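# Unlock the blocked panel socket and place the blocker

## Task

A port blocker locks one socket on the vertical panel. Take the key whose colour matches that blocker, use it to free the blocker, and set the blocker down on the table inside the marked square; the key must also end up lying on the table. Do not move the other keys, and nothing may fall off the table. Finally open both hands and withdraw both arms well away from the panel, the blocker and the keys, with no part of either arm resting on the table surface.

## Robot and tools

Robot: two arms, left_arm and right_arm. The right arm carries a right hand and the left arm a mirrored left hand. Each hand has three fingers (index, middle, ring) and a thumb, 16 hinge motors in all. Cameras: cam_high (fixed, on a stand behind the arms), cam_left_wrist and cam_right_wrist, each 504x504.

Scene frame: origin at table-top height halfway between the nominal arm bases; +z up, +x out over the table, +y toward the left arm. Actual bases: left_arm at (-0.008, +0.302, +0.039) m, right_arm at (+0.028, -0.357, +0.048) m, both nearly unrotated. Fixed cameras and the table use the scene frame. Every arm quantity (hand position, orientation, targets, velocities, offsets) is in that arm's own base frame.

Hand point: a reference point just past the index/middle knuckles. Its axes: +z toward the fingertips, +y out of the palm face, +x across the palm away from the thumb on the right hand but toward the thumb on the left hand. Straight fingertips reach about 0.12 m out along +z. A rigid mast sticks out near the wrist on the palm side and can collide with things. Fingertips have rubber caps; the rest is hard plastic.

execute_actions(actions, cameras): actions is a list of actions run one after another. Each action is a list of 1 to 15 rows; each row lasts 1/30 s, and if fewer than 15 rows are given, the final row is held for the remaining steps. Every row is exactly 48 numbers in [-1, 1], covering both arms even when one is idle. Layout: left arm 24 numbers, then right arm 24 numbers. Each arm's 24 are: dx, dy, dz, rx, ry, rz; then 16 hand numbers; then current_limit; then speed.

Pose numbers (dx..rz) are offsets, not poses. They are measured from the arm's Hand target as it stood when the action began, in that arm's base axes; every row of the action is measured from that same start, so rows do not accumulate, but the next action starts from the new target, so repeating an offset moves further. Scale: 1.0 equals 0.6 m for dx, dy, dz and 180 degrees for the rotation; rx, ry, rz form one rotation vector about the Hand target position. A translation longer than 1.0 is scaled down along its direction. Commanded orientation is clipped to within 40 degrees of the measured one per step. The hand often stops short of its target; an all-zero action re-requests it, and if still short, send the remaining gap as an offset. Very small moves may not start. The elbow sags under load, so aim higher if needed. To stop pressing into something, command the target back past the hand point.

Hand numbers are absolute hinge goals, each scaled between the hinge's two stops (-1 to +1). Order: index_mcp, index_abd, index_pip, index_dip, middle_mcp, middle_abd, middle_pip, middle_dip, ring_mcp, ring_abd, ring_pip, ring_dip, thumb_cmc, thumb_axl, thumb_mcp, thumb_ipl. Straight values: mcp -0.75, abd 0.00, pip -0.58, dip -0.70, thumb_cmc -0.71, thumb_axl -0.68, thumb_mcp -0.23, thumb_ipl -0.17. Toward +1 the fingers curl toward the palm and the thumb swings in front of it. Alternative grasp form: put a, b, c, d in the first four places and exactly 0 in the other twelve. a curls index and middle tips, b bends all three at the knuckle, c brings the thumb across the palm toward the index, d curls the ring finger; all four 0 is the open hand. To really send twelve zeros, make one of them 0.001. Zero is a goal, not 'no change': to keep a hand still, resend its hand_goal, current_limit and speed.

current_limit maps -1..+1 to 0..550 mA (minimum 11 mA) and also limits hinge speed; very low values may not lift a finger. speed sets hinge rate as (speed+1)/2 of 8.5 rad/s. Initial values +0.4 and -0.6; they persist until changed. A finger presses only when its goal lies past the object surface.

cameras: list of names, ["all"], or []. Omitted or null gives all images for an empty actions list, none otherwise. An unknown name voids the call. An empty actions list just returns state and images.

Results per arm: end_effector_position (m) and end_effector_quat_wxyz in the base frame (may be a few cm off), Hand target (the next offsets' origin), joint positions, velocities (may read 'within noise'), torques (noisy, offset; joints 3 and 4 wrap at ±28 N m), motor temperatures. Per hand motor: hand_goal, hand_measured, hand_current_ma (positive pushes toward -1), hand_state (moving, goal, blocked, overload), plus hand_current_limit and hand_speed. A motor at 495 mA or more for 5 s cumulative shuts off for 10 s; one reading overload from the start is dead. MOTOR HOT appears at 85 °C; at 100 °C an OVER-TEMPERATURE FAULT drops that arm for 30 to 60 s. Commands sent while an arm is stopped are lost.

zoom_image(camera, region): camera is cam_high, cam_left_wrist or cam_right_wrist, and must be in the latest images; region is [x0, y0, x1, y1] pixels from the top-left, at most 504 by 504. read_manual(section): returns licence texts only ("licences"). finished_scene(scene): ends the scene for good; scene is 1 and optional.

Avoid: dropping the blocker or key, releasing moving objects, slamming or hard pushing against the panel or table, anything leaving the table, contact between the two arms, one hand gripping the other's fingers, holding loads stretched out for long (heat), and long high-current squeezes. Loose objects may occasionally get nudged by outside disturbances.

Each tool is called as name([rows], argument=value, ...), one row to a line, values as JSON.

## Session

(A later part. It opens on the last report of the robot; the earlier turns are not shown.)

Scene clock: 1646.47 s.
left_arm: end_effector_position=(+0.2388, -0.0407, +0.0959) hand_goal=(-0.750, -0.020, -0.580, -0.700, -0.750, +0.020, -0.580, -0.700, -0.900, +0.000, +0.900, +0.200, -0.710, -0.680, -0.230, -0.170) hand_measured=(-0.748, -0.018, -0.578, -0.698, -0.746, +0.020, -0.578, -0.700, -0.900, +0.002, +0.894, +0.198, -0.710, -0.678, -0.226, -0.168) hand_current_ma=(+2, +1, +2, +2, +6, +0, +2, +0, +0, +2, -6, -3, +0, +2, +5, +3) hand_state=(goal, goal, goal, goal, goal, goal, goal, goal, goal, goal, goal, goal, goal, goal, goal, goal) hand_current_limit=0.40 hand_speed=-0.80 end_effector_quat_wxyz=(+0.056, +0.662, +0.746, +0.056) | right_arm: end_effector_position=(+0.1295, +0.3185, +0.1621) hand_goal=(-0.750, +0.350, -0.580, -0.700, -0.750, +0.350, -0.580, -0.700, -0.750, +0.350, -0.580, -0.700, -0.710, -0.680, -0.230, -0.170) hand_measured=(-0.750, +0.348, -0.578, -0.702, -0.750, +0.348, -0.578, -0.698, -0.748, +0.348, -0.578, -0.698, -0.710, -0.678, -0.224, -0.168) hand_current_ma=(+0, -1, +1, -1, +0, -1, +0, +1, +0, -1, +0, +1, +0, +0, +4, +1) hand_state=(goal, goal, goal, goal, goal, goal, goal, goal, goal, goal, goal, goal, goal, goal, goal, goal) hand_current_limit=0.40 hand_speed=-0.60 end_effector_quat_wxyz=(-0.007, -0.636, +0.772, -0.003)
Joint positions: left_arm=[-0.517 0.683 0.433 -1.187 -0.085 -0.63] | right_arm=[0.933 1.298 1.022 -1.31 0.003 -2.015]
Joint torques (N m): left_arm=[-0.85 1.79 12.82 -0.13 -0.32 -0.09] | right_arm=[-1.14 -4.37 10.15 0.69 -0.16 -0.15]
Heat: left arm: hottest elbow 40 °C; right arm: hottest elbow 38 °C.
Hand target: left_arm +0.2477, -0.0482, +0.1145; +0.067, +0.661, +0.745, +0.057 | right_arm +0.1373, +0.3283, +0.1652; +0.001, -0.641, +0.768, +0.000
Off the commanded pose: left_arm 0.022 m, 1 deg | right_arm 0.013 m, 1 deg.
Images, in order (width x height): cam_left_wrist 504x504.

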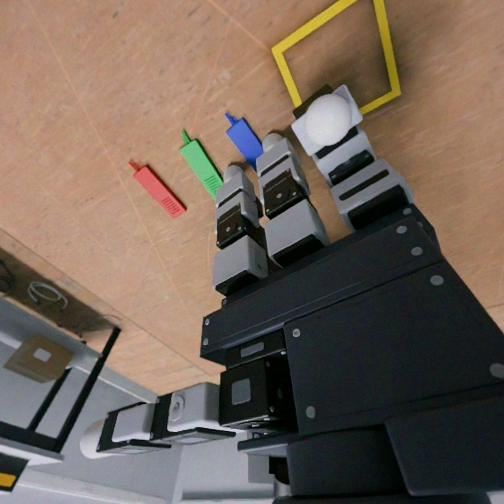

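execute_actions([
  [[0,0,0,0,0,0,-0.75,0.12,-0.58,-0.7,-0.75,-0.12,-0.58,-0.7,-0.9,0,0.9,0.2,-0.71,-0.68,-0.23,-0.17,0.7,-0.95,0,0,0,0,0,0,-0.75,0.35,-0.58,-0.7,-0.75,0.35,-0.58,-0.7,-0.75,0.35,-0.58,-0.7,-0.71,-0.68,-0.23,-0.17,0.4,-0.6]],
  [[0,0,0,0,0,0,-0.75,0.21,-0.58,-0.7,-0.75,-0.21,-0.58,-0.7,-0.9,0,0.9,0.2,-0.71,-0.68,-0.23,-0.17,0.7,-0.95,0,0,0,0,0,0,-0.75,0.35,-0.58,-0.7,-0.75,0.35,-0.58,-0.7,-0.75,0.35,-0.58,-0.7,-0.71,-0.68,-0.23,-0.17,0.4,-0.6]],
], cameras=["cam_left_wrist", "cam_right_wrist"])

zoom_image(camera="cam_left_wrist", region=[190, 80, 310, 200])

zoom_image(camera="cam_right_wrist", region=[360, 160, 480, 280])

Scene clock: 1683.40 s.
left_arm: end_effector_position=(+0.2387, -0.0409, +0.0959) hand_goal=(-0.750, +0.210, -0.580, -0.700, -0.750, -0.210, -0.580, -0.700, -0.900, +0.000, +0.900, +0.200, -0.710, -0.680, -0.230, -0.170) hand_measured=(-0.748, +0.056, -0.578, -0.698, -0.746, -0.044, -0.578, -0.700, -0.900, +0.002, +0.894, +0.198, -0.710, -0.678, -0.226, -0.168) hand_current_ma=(+1, -466, +2, +2, +6, +467, +2, +0, +0, +2, -6, -3, +0, +2, +5, +3) hand_state=(goal, blocked, goal, goal, goal, blocked, goal, goal, goal, goal, goal, goal, goal, goal, goal, goal) hand_current_limit=0.70 hand_speed=-0.95 end_effector_quat_wxyz=(+0.056, +0.662, +0.746, +0.056) | right_arm: end_effector_position=(+0.1295, +0.3185, +0.1621) hand_goal=(-0.750, +0.350, -0.580, -0.700, -0.750, +0.350, -0.580, -0.700, -0.750, +0.350, -0.580, -0.700, -0.710, -0.680, -0.230, -0.170) hand_measured=(-0.750, +0.348, -0.578, -0.702, -0.750, +0.348, -0.578, -0.698, -0.748, +0.348, -0.578, -0.698, -0.710, -0.678, -0.224, -0.168) hand_current_ma=(+0, -1, +1, -1, +0, -1, +0, +1, +0, -1, +0, +1, +0, +0, +4, +1) hand_state=(goal, goal, goal, goal, goal, goal, goal, goal, goal, goal, goal, goal, goal, goal, goal, goal) hand_current_limit=0.40 hand_speed=-0.60 end_effector_quat_wxyz=(-0.007, -0.636, +0.772, -0.003)
Joint positions: left_arm=[-0.518 0.683 0.433 -1.187 -0.085 -0.631] | right_arm=[0.933 1.298 1.022 -1.31 0.003 -2.015]
Joint torques (N m): left_arm=[-0.67 1.79 12.82 -0.13 -0.32 -0.11] | right_arm=[-0.97 -4.31 10.13 0.68 -0.16 -0.15]
Heat: left arm: hottest elbow 43 °C; right arm: hottest elbow 38 °C.
Hand target: left_arm +0.2477, -0.0481, +0.1145; +0.067, +0.661, +0.745, +0.057 | right_arm +0.1373, +0.3283, +0.1652; +0.001, -0.641, +0.768, +0.000
Off the commanded pose: left_arm 0.022 m, 1 deg | right_arm 0.013 m, 1 deg.
Images, in order (width x height): cam_left_wrist 504x504, cam_right_wrist 504x504.

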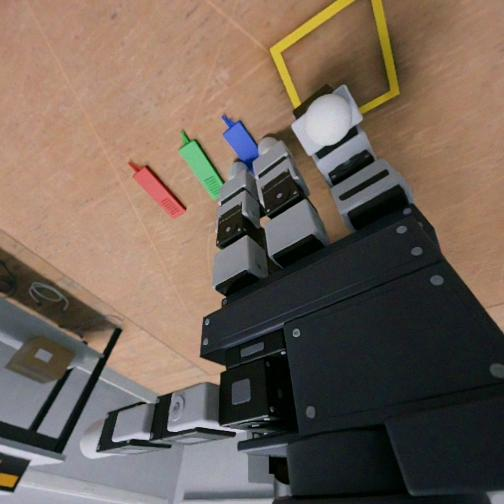

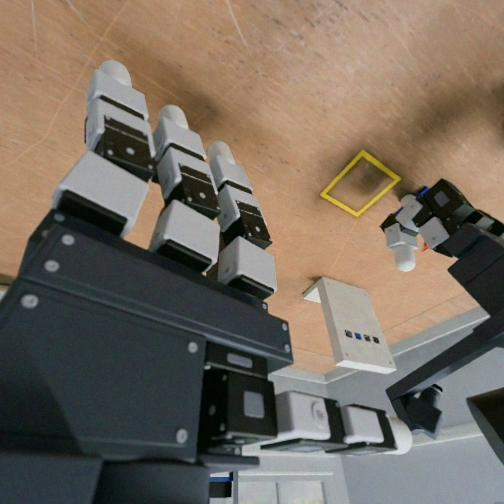

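Scaled by 4.200 from the camera's 504x504 image, which has a finer 720x720 frame.

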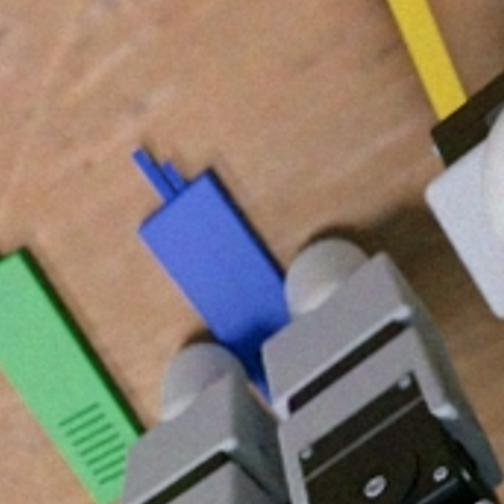

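Scaled by 4.200 from the camera's 504x504 image, which has a finer 720x720 frame.

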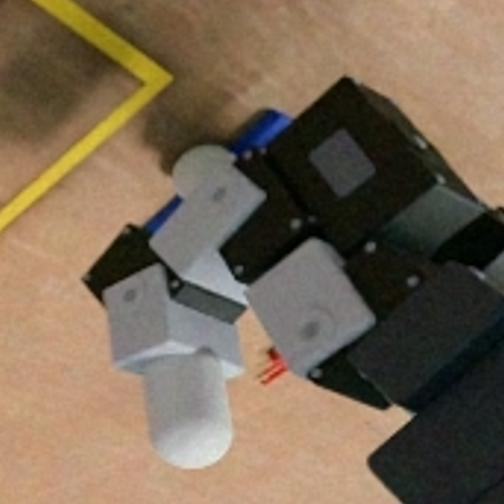

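execute_actions([
  [[0,0,0.006,0,0,0,-0.75,0.21,-0.58,-0.7,-0.75,-0.21,-0.58,-0.7,-0.9,0,0.9,0.2,-0.71,-0.68,-0.23,-0.17,0.7,-0.95,0,0,0,0,0,0,-0.75,0.35,-0.58,-0.7,-0.75,0.35,-0.58,-0.7,-0.75,0.35,-0.58,-0.7,-0.71,-0.68,-0.23,-0.17,0.4,-0.6],[0,0,0.012,0,0,0,-0.75,0.21,-0.58,-0.7,-0.75,-0.21,-0.58,-0.7,-0.9,0,0.9,0.2,-0.71,-0.68,-0.23,-0.17,0.7,-0.95,0,0,0,0,0,0,-0.75,0.35,-0.58,-0.7,-0.75,0.35,-0.58,-0.7,-0.75,0.35,-0.58,-0.7,-0.71,-0.68,-0.23,-0.17,0.4,-0.6],[0,0,0.018,0,0,0,-0.75,0.21,-0.58,-0.7,-0.75,-0.21,-0.58,-0.7,-0.9,0,0.9,0.2,-0.71,-0.68,-0.23,-0.17,0.7,-0.95,0,0,0,0,0,0,-0.75,0.35,-0.58,-0.7,-0.75,0.35,-0.58,-0.7,-0.75,0.35,-0.58,-0.7,-0.71,-0.68,-0.23,-0.17,0.4,-0.6],[0,0,0.024,0,0,0,-0.75,0.21,-0.58,-0.7,-0.75,-0.21,-0.58,-0.7,-0.9,0,0.9,0.2,-0.71,-0.68,-0.23,-0.17,0.7,-0.95,0,0,0,0,0,0,-0.75,0.35,-0.58,-0.7,-0.75,0.35,-0.58,-0.7,-0.75,0.35,-0.58,-0.7,-0.71,-0.68,-0.23,-0.17,0.4,-0.6]],
], cameras=["cam_left_wrist", "cam_right_wrist"])

zoom_image(camera="cam_left_wrist", region=[190, 80, 310, 200])

zoom_image(camera="cam_right_wrist", region=[360, 160, 480, 280])

Scene clock: 1701.53 s.
left_arm: end_effector_position=(+0.2377, -0.0402, +0.1060) hand_goal=(-0.750, +0.210, -0.580, -0.700, -0.750, -0.210, -0.580, -0.700, -0.900, +0.000, +0.900, +0.200, -0.710, -0.680, -0.230, -0.170) hand_measured=(-0.748, +0.110, -0.578, -0.698, -0.746, -0.094, -0.578, -0.700, -0.900, +0.002, +0.894, +0.198, -0.710, -0.678, -0.226, -0.168) hand_current_ma=(+1, -269, +2, +2, +5, +326, +2, +0, +0, +2, -6, -3, +0, +2, +5, +3) hand_state=(goal, blocked, goal, goal, goal, blocked, goal, goal, goal, goal, goal, goal, goal, goal, goal, goal) hand_current_limit=0.70 hand_speed=-0.95 end_effector_quat_wxyz=(+0.047, +0.662, +0.746, +0.054) | right_arm: end_effector_position=(+0.1295, +0.3185, +0.1621) hand_goal=(-0.750, +0.350, -0.580, -0.700, -0.750, +0.350, -0.580, -0.700, -0.750, +0.350, -0.580, -0.700, -0.710, -0.680, -0.230, -0.170) hand_measured=(-0.750, +0.348, -0.578, -0.702, -0.750, +0.348, -0.578, -0.698, -0.748, +0.348, -0.578, -0.698, -0.710, -0.678, -0.224, -0.168) hand_current_ma=(+0, -1, +1, -1, +0, -1, +0, +1, +0, -1, +0, +1, +0, +0, +4, +1) hand_state=(goal, goal, goal, goal, goal, goal, goal, goal, goal, goal, goal, goal, goal, goal, goal, goal) hand_current_limit=0.40 hand_speed=-0.60 end_effector_quat_wxyz=(-0.007, -0.636, +0.772, -0.003)
Joint positions: left_arm=[-0.518 0.683 0.464 -1.235 -0.086 -0.631] | right_arm=[0.933 1.298 1.022 -1.31 0.003 -2.015]
Joint torques (N m): left_arm=[-0.73 0.91 13.09 -0.17 -0.31 -0.11] | right_arm=[-1.08 -4.25 10.15 0.7 -0.16 -0.15]
Heat: left arm: hottest elbow 44 °C; right arm: hottest elbow 38 °C.
Hand target: left_arm +0.2477, -0.0481, +0.1289; +0.067, +0.661, +0.745, +0.058 | right_arm +0.1373, +0.3283, +0.1652; +0.001, -0.641, +0.768, +0.000
Off the commanded pose: left_arm 0.026 m, 2 deg | right_arm 0.013 m, 1 deg.
Images, in order (width x height): cam_left_wrist 504x504, cam_right_wrist 504x504.

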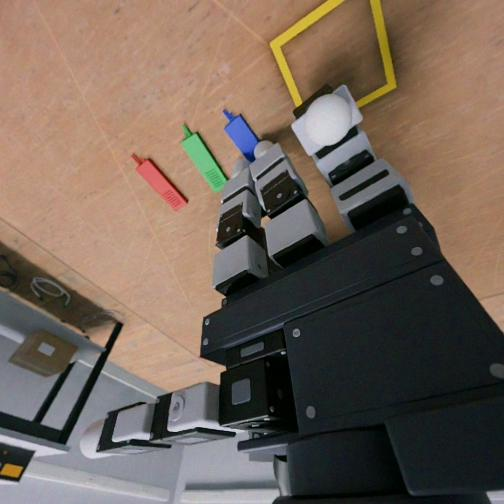

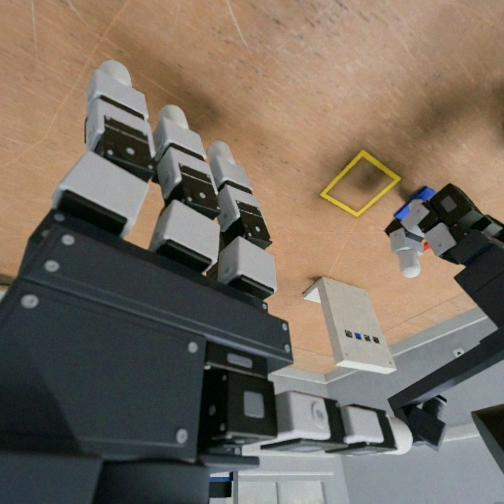

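Scaled by 4.200 from the camera's 504x504 image, which has a finer 720x720 frame.

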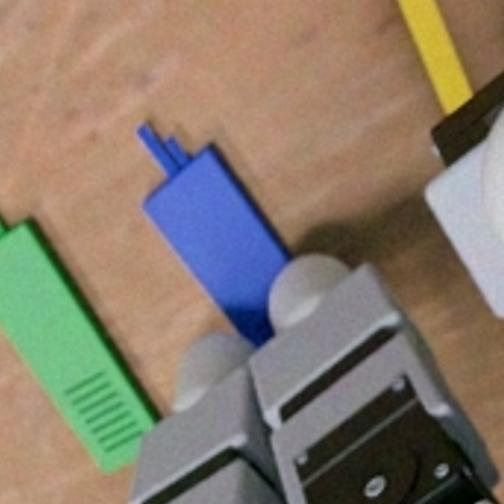

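Scaled by 4.200 from the camera's 504x504 image, which has a finer 720x720 frame.

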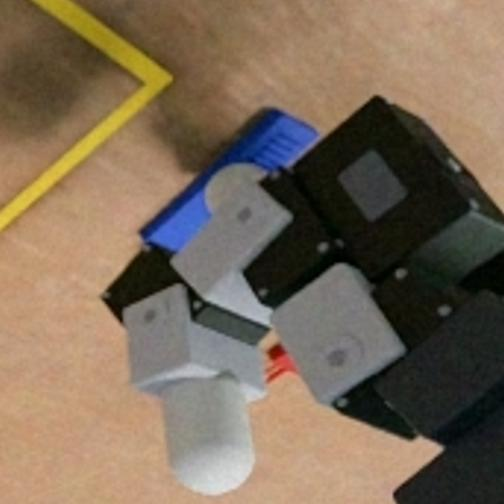

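execute_actions([
  [[0,0,0,0,0,0,-0.75,-0.02,-0.58,-0.7,-0.75,0.02,-0.58,-0.7,-0.9,0,0.9,0.2,-0.71,-0.68,-0.23,-0.17,0.4,-0.93,0,0,0,0,0,0,-0.75,0.35,-0.58,-0.7,-0.75,0.35,-0.58,-0.7,-0.75,0.35,-0.58,-0.7,-0.71,-0.68,-0.23,-0.17,0.4,-0.6]],
  [[-0.005,0.001,-0.015,0,0,0,-0.75,-0.02,-0.58,-0.7,-0.75,0.02,-0.58,-0.7,-0.9,0,0.9,0.2,-0.71,-0.68,-0.23,-0.17,0.4,-0.9,0,0,0,0,0,0,-0.75,0.35,-0.58,-0.7,-0.75,0.35,-0.58,-0.7,-0.75,0.35,-0.58,-0.7,-0.71,-0.68,-0.23,-0.17,0.4,-0.6],[-0.01,0.003,-0.03,0,0,0,-0.75,-0.02,-0.58,-0.7,-0.75,0.02,-0.58,-0.7,-0.9,0,0.9,0.2,-0.71,-0.68,-0.23,-0.17,0.4,-0.9,0,0,0,0,0,0,-0.75,0.35,-0.58,-0.7,-0.75,0.35,-0.58,-0.7,-0.75,0.35,-0.58,-0.7,-0.71,-0.68,-0.23,-0.17,0.4,-0.6],[-0.0145,0.0043,-0.045,0,0,0,-0.75,-0.02,-0.58,-0.7,-0.75,0.02,-0.58,-0.7,-0.9,0,0.9,0.2,-0.71,-0.68,-0.23,-0.17,0.4,-0.9,0,0,0,0,0,0,-0.75,0.35,-0.58,-0.7,-0.75,0.35,-0.58,-0.7,-0.75,0.35,-0.58,-0.7,-0.71,-0.68,-0.23,-0.17,0.4,-0.6],[-0.0145,0.0043,-0.053,0,0,0,-0.75,-0.02,-0.58,-0.7,-0.75,0.02,-0.58,-0.7,-0.9,0,0.9,0.2,-0.71,-0.68,-0.23,-0.17,0.4,-0.9,0,0,0,0,0,0,-0.75,0.35,-0.58,-0.7,-0.75,0.35,-0.58,-0.7,-0.75,0.35,-0.58,-0.7,-0.71,-0.68,-0.23,-0.17,0.4,-0.6]],
], cameras=["cam_left_wrist"])

zoom_image(camera="cam_left_wrist", region=[190, 80, 310, 200])

Scene clock: 1804.60 s.
left_arm: end_effector_position=(+0.2388, -0.0439, +0.0985) hand_goal=(-0.750, -0.020, -0.580, -0.700, -0.750, +0.020, -0.580, -0.700, -0.900, +0.000, +0.900, +0.200, -0.710, -0.680, -0.230, -0.170) hand_measured=(-0.748, -0.016, -0.578, -0.698, -0.748, +0.016, -0.578, -0.700, -0.900, +0.002, +0.894, +0.198, -0.710, -0.678, -0.226, -0.168) hand_current_ma=(+1, +2, +2, +2, +2, -2, +2, +0, +0, +2, -6, -3, +0, +2, +5, +3) hand_state=(goal, goal, goal, goal, goal, goal, goal, goal, goal, goal, goal, goal, goal, goal, goal, goal) hand_current_limit=0.40 hand_speed=-0.90 end_effector_quat_wxyz=(+0.060, +0.661, +0.746, +0.056) | right_arm: end_effector_position=(+0.1295, +0.3185, +0.1621) hand_goal=(-0.750, +0.350, -0.580, -0.700, -0.750, +0.350, -0.580, -0.700, -0.750, +0.350, -0.580, -0.700, -0.710, -0.680, -0.230, -0.170) hand_measured=(-0.750, +0.348, -0.578, -0.702, -0.750, +0.348, -0.578, -0.698, -0.748, +0.348, -0.578, -0.698, -0.710, -0.678, -0.224, -0.168) hand_current_ma=(+0, -1, +1, -1, +0, -1, +0, +1, +0, -1, +0, +1, +0, +0, +4, +1) hand_state=(goal, goal, goal, goal, goal, goal, goal, goal, goal, goal, goal, goal, goal, goal, goal, goal) hand_current_limit=0.40 hand_speed=-0.60 end_effector_quat_wxyz=(-0.007, -0.636, +0.772, -0.003)
Joint positions: left_arm=[-0.533 0.68 0.437 -1.188 -0.086 -0.646] | right_arm=[0.933 1.298 1.022 -1.31 0.003 -2.015]
Joint torques (N m): left_arm=[-0.73 0.67 8.72 1.13 -0.4 -0.1] | right_arm=[-1.08 -4.37 10.18 0.7 -0.17 -0.15]
Heat: left arm: hottest elbow 44 °C; right arm: hottest elbow 38 °C.
Hand target: left_arm +0.2390, -0.0456, +0.0971; +0.067, +0.661, +0.745, +0.057 | right_arm +0.1373, +0.3283, +0.1652; +0.001, -0.641, +0.768, +0.000
Off the commanded pose: left_arm 0.002 m, 1 deg | right_arm 0.013 m, 1 deg.
Images, in order (width x height): cam_left_wrist 504x504.

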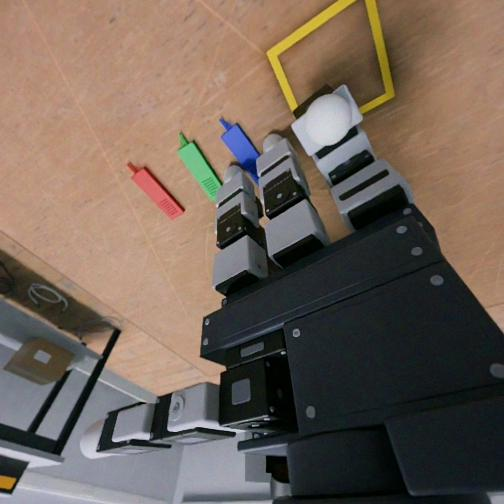

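Scaled by 4.200 from the camera's 504x504 image, which has a finer 720x720 frame.

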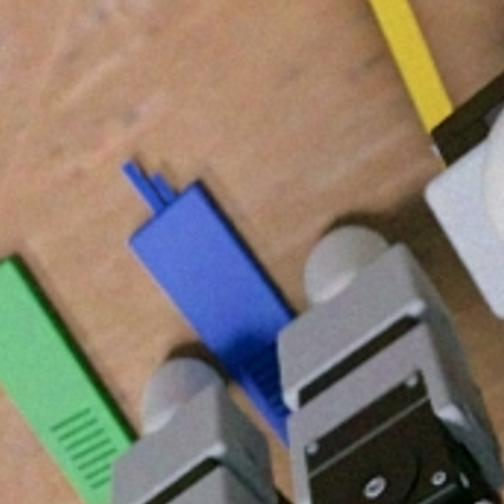

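execute_actions([
  [[0.003,-0.006,-0.003,0,0,0,-0.75,-0.02,-0.58,-0.7,-0.75,0.02,-0.58,-0.7,-0.9,0,0.9,0.2,-0.71,-0.68,-0.23,-0.17,0.4,-0.9,0,0,0,0,0,0,-0.75,0.35,-0.58,-0.7,-0.75,0.35,-0.58,-0.7,-0.75,0.35,-0.58,-0.7,-0.71,-0.68,-0.23,-0.17,0.4,-0.6],[0.005,-0.012,-0.003,0,0,0,-0.75,-0.02,-0.58,-0.7,-0.75,0.02,-0.58,-0.7,-0.9,0,0.9,0.2,-0.71,-0.68,-0.23,-0.17,0.4,-0.9,0,0,0,0,0,0,-0.75,0.35,-0.58,-0.7,-0.75,0.35,-0.58,-0.7,-0.75,0.35,-0.58,-0.7,-0.71,-0.68,-0.23,-0.17,0.4,-0.6],[0.006,-0.018,-0.003,0,0,0,-0.75,-0.02,-0.58,-0.7,-0.75,0.02,-0.58,-0.7,-0.9,0,0.9,0.2,-0.71,-0.68,-0.23,-0.17,0.4,-0.9,0,0,0,0,0,0,-0.75,0.35,-0.58,-0.7,-0.75,0.35,-0.58,-0.7,-0.75,0.35,-0.58,-0.7,-0.71,-0.68,-0.23,-0.17,0.4,-0.6],[0.007,-0.024,-0.003,0,0,0,-0.75,-0.02,-0.58,-0.7,-0.75,0.02,-0.58,-0.7,-0.9,0,0.9,0.2,-0.71,-0.68,-0.23,-0.17,0.4,-0.9,0,0,0,0,0,0,-0.75,0.35,-0.58,-0.7,-0.75,0.35,-0.58,-0.7,-0.75,0.35,-0.58,-0.7,-0.71,-0.68,-0.23,-0.17,0.4,-0.6],[0.0075,-0.03,-0.003,0,0,0,-0.75,-0.02,-0.58,-0.7,-0.75,0.02,-0.58,-0.7,-0.9,0,0.9,0.2,-0.71,-0.68,-0.23,-0.17,0.4,-0.9,0,0,0,0,0,0,-0.75,0.35,-0.58,-0.7,-0.75,0.35,-0.58,-0.7,-0.75,0.35,-0.58,-0.7,-0.71,-0.68,-0.23,-0.17,0.4,-0.6],[0.008,-0.036,-0.003,0,0,0,-0.75,-0.02,-0.58,-0.7,-0.75,0.02,-0.58,-0.7,-0.9,0,0.9,0.2,-0.71,-0.68,-0.23,-0.17,0.4,-0.9,0,0,0,0,0,0,-0.75,0.35,-0.58,-0.7,-0.75,0.35,-0.58,-0.7,-0.75,0.35,-0.58,-0.7,-0.71,-0.68,-0.23,-0.17,0.4,-0.6],[0.0085,-0.042,-0.003,0,0,0,-0.75,-0.02,-0.58,-0.7,-0.75,0.02,-0.58,-0.7,-0.9,0,0.9,0.2,-0.71,-0.68,-0.23,-0.17,0.4,-0.9,0,0,0,0,0,0,-0.75,0.35,-0.58,-0.7,-0.75,0.35,-0.58,-0.7,-0.75,0.35,-0.58,-0.7,-0.71,-0.68,-0.23,-0.17,0.4,-0.6],[0.009,-0.048,-0.003,0,0,0,-0.75,-0.02,-0.58,-0.7,-0.75,0.02,-0.58,-0.7,-0.9,0,0.9,0.2,-0.71,-0.68,-0.23,-0.17,0.4,-0.9,0,0,0,0,0,0,-0.75,0.35,-0.58,-0.7,-0.75,0.35,-0.58,-0.7,-0.75,0.35,-0.58,-0.7,-0.71,-0.68,-0.23,-0.17,0.4,-0.6],[0.0095,-0.054,-0.003,0,0,0,-0.75,-0.02,-0.58,-0.7,-0.75,0.02,-0.58,-0.7,-0.9,0,0.9,0.2,-0.71,-0.68,-0.23,-0.17,0.4,-0.9,0,0,0,0,0,0,-0.75,0.35,-0.58,-0.7,-0.75,0.35,-0.58,-0.7,-0.75,0.35,-0.58,-0.7,-0.71,-0.68,-0.23,-0.17,0.4,-0.6]],
], cameras=["cam_left_wrist", "cam_right_wrist"])

zoom_image(camera="cam_left_wrist", region=[190, 80, 310, 200])

zoom_image(camera="cam_right_wrist", region=[340, 140, 480, 280])

Scene clock: 1834.10 s.
left_arm: end_effector_position=(+0.2381, -0.0657, +0.0945) hand_goal=(-0.750, -0.020, -0.580, -0.700, -0.750, +0.020, -0.580, -0.700, -0.900, +0.000, +0.900, +0.200, -0.710, -0.680, -0.230, -0.170) hand_measured=(-0.748, -0.024, -0.578, -0.698, -0.744, -0.046, -0.578, -0.700, -0.900, +0.002, +0.894, +0.198, -0.710, -0.678, -0.226, -0.168) hand_current_ma=(+2, -3, +1, +1, +7, -151, +2, +0, +0, +2, -6, -3, +0, +2, +6, +3) hand_state=(goal, goal, goal, goal, goal, blocked, goal, goal, goal, goal, goal, goal, goal, goal, goal, goal) hand_current_limit=0.40 hand_speed=-0.90 end_effector_quat_wxyz=(+0.054, +0.660, +0.747, +0.065) | right_arm: end_effector_position=(+0.1295, +0.3185, +0.1621) hand_goal=(-0.750, +0.350, -0.580, -0.700, -0.750, +0.350, -0.580, -0.700, -0.750, +0.350, -0.580, -0.700, -0.710, -0.680, -0.230, -0.170) hand_measured=(-0.750, +0.348, -0.578, -0.702, -0.750, +0.348, -0.578, -0.698, -0.748, +0.348, -0.578, -0.698, -0.710, -0.678, -0.224, -0.168) hand_current_ma=(+0, -1, +1, -1, +0, -1, +0, +1, +0, -1, +0, +1, +0, +0, +4, +1) hand_state=(goal, goal, goal, goal, goal, goal, goal, goal, goal, goal, goal, goal, goal, goal, goal, goal) hand_current_limit=0.40 hand_speed=-0.60 end_effector_quat_wxyz=(-0.007, -0.636, +0.772, -0.003)
Joint positions: left_arm=[-0.672 0.753 0.449 -1.151 -0.124 -0.788] | right_arm=[0.933 1.298 1.022 -1.31 0.003 -2.015]
Joint torques (N m): left_arm=[-1.14 2.14 10.04 1.87 0.36 -0.05] | right_arm=[-1.08 -4.37 10.15 0.68 -0.17 -0.15]
Heat: left arm: hottest elbow 41 °C; right arm: hottest elbow 38 °C.
Hand target: left_arm +0.2447, -0.0779, +0.0953; +0.067, +0.661, +0.745, +0.057 | right_arm +0.1373, +0.3283, +0.1652; +0.001, -0.641, +0.768, +0.000
Off the commanded pose: left_arm 0.014 m, 2 deg | right_arm 0.013 m, 1 deg.
Images, in order (width x height): cam_left_wrist 504x504, cam_right_wrist 504x504.

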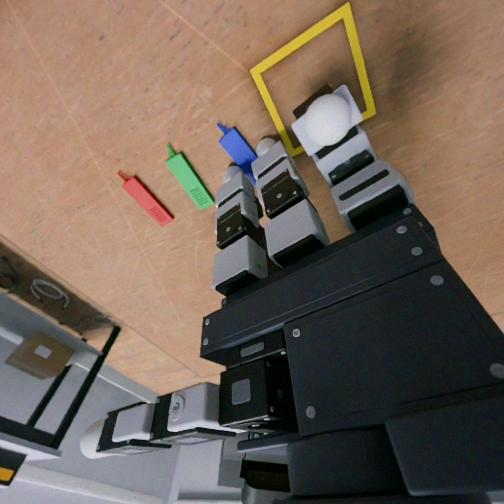

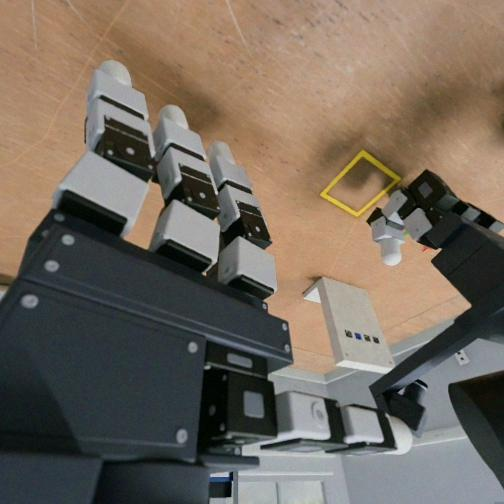

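Scaled by 4.200 from the camera's 504x504 image, which has a finer 720x720 frame.

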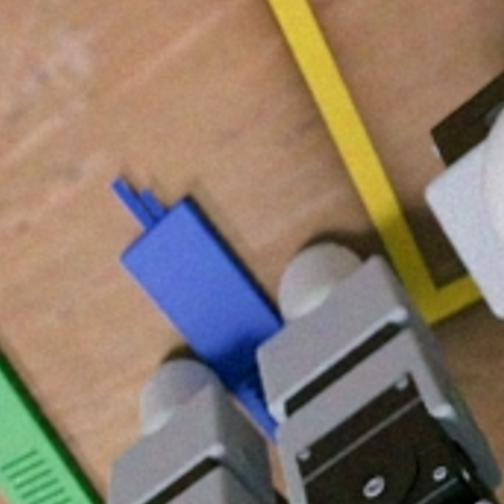

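Scaled by 3.600 from the camera's 504x504 image, which has a finer 720x720 frame.

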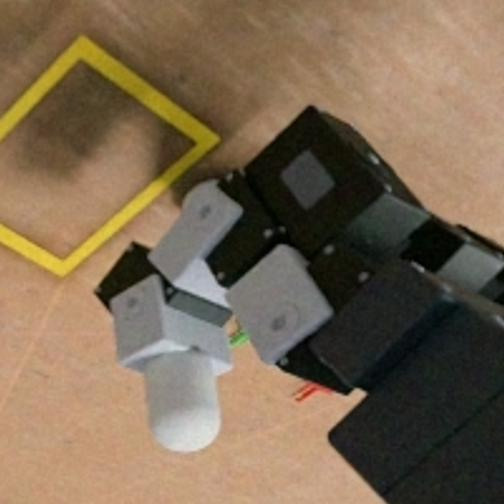

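execute_actions([
  [[0,0.004,0.003,0,0,0,-0.75,-0.02,-0.58,-0.7,-0.75,0.02,-0.58,-0.7,-0.9,0,0.9,0.2,-0.71,-0.68,-0.23,-0.17,0.4,-0.9,0,0,0,0,0,0,-0.75,0.35,-0.58,-0.7,-0.75,0.35,-0.58,-0.7,-0.75,0.35,-0.58,-0.7,-0.71,-0.68,-0.23,-0.17,0.4,-0.6],[0,0.004,0.006,0,0,0,-0.75,-0.02,-0.58,-0.7,-0.75,0.02,-0.58,-0.7,-0.9,0,0.9,0.2,-0.71,-0.68,-0.23,-0.17,0.4,-0.9,0,0,0,0,0,0,-0.75,0.35,-0.58,-0.7,-0.75,0.35,-0.58,-0.7,-0.75,0.35,-0.58,-0.7,-0.71,-0.68,-0.23,-0.17,0.4,-0.6],[0,0.002,0.009,0,0,0,-0.75,-0.02,-0.58,-0.7,-0.75,0.02,-0.58,-0.7,-0.9,0,0.9,0.2,-0.71,-0.68,-0.23,-0.17,0.4,-0.9,0,0,0,0,0,0,-0.75,0.35,-0.58,-0.7,-0.75,0.35,-0.58,-0.7,-0.75,0.35,-0.58,-0.7,-0.71,-0.68,-0.23,-0.17,0.4,-0.6]],
], cameras=["cam_left_wrist"])

zoom_image(camera="cam_left_wrist", region=[190, 80, 310, 200])

Scene clock: 1851.53 s.
left_arm: end_effector_position=(+0.2384, -0.0659, +0.0950) hand_goal=(-0.750, -0.020, -0.580, -0.700, -0.750, +0.020, -0.580, -0.700, -0.900, +0.000, +0.900, +0.200, -0.710, -0.680, -0.230, -0.170) hand_measured=(-0.748, -0.024, -0.578, -0.698, -0.744, -0.046, -0.578, -0.700, -0.900, +0.002, +0.894, +0.198, -0.710, -0.678, -0.226, -0.168) hand_current_ma=(+2, -2, +1, +1, +7, -151, +2, +0, +0, +2, -6, -3, +0, +2, +6, +3) hand_state=(goal, goal, goal, goal, goal, blocked, goal, goal, goal, goal, goal, goal, goal, goal, goal, goal) hand_current_limit=0.40 hand_speed=-0.90 end_effector_quat_wxyz=(+0.055, +0.660, +0.747, +0.065) | right_arm: end_effector_position=(+0.1295, +0.3185, +0.1621) hand_goal=(-0.750, +0.350, -0.580, -0.700, -0.750, +0.350, -0.580, -0.700, -0.750, +0.350, -0.580, -0.700, -0.710, -0.680, -0.230, -0.170) hand_measured=(-0.750, +0.348, -0.578, -0.702, -0.750, +0.348, -0.578, -0.698, -0.748, +0.348, -0.578, -0.698, -0.710, -0.678, -0.224, -0.168) hand_current_ma=(+0, -1, +1, -1, +0, -1, +0, +1, +0, -1, +0, +1, +0, +0, +4, +1) hand_state=(goal, goal, goal, goal, goal, goal, goal, goal, goal, goal, goal, goal, goal, goal, goal, goal) hand_current_limit=0.40 hand_speed=-0.60 end_effector_quat_wxyz=(-0.007, -0.636, +0.772, -0.003)
Joint positions: left_arm=[-0.672 0.753 0.45 -1.151 -0.125 -0.788] | right_arm=[0.933 1.298 1.022 -1.31 0.003 -2.015]
Joint torques (N m): left_arm=[-0.73 1.61 10.81 1.1 0.31 -0.07] | right_arm=[-1.08 -4.25 10.13 0.68 -0.17 -0.15]
Heat: left arm: hottest elbow 40 °C; right arm: hottest elbow 38 °C.
Hand target: left_arm +0.2448, -0.0767, +0.1008; +0.067, +0.661, +0.745, +0.057 | right_arm +0.1373, +0.3283, +0.1652; +0.001, -0.641, +0.768, +0.000
Off the commanded pose: left_arm 0.014 m, 2 deg | right_arm 0.013 m, 1 deg.
Images, in order (width x height): cam_left_wrist 504x504.

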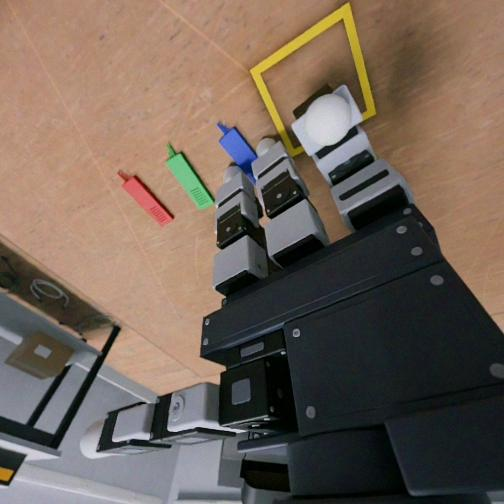

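Scaled by 4.200 from the camera's 504x504 image, which has a finer 720x720 frame.

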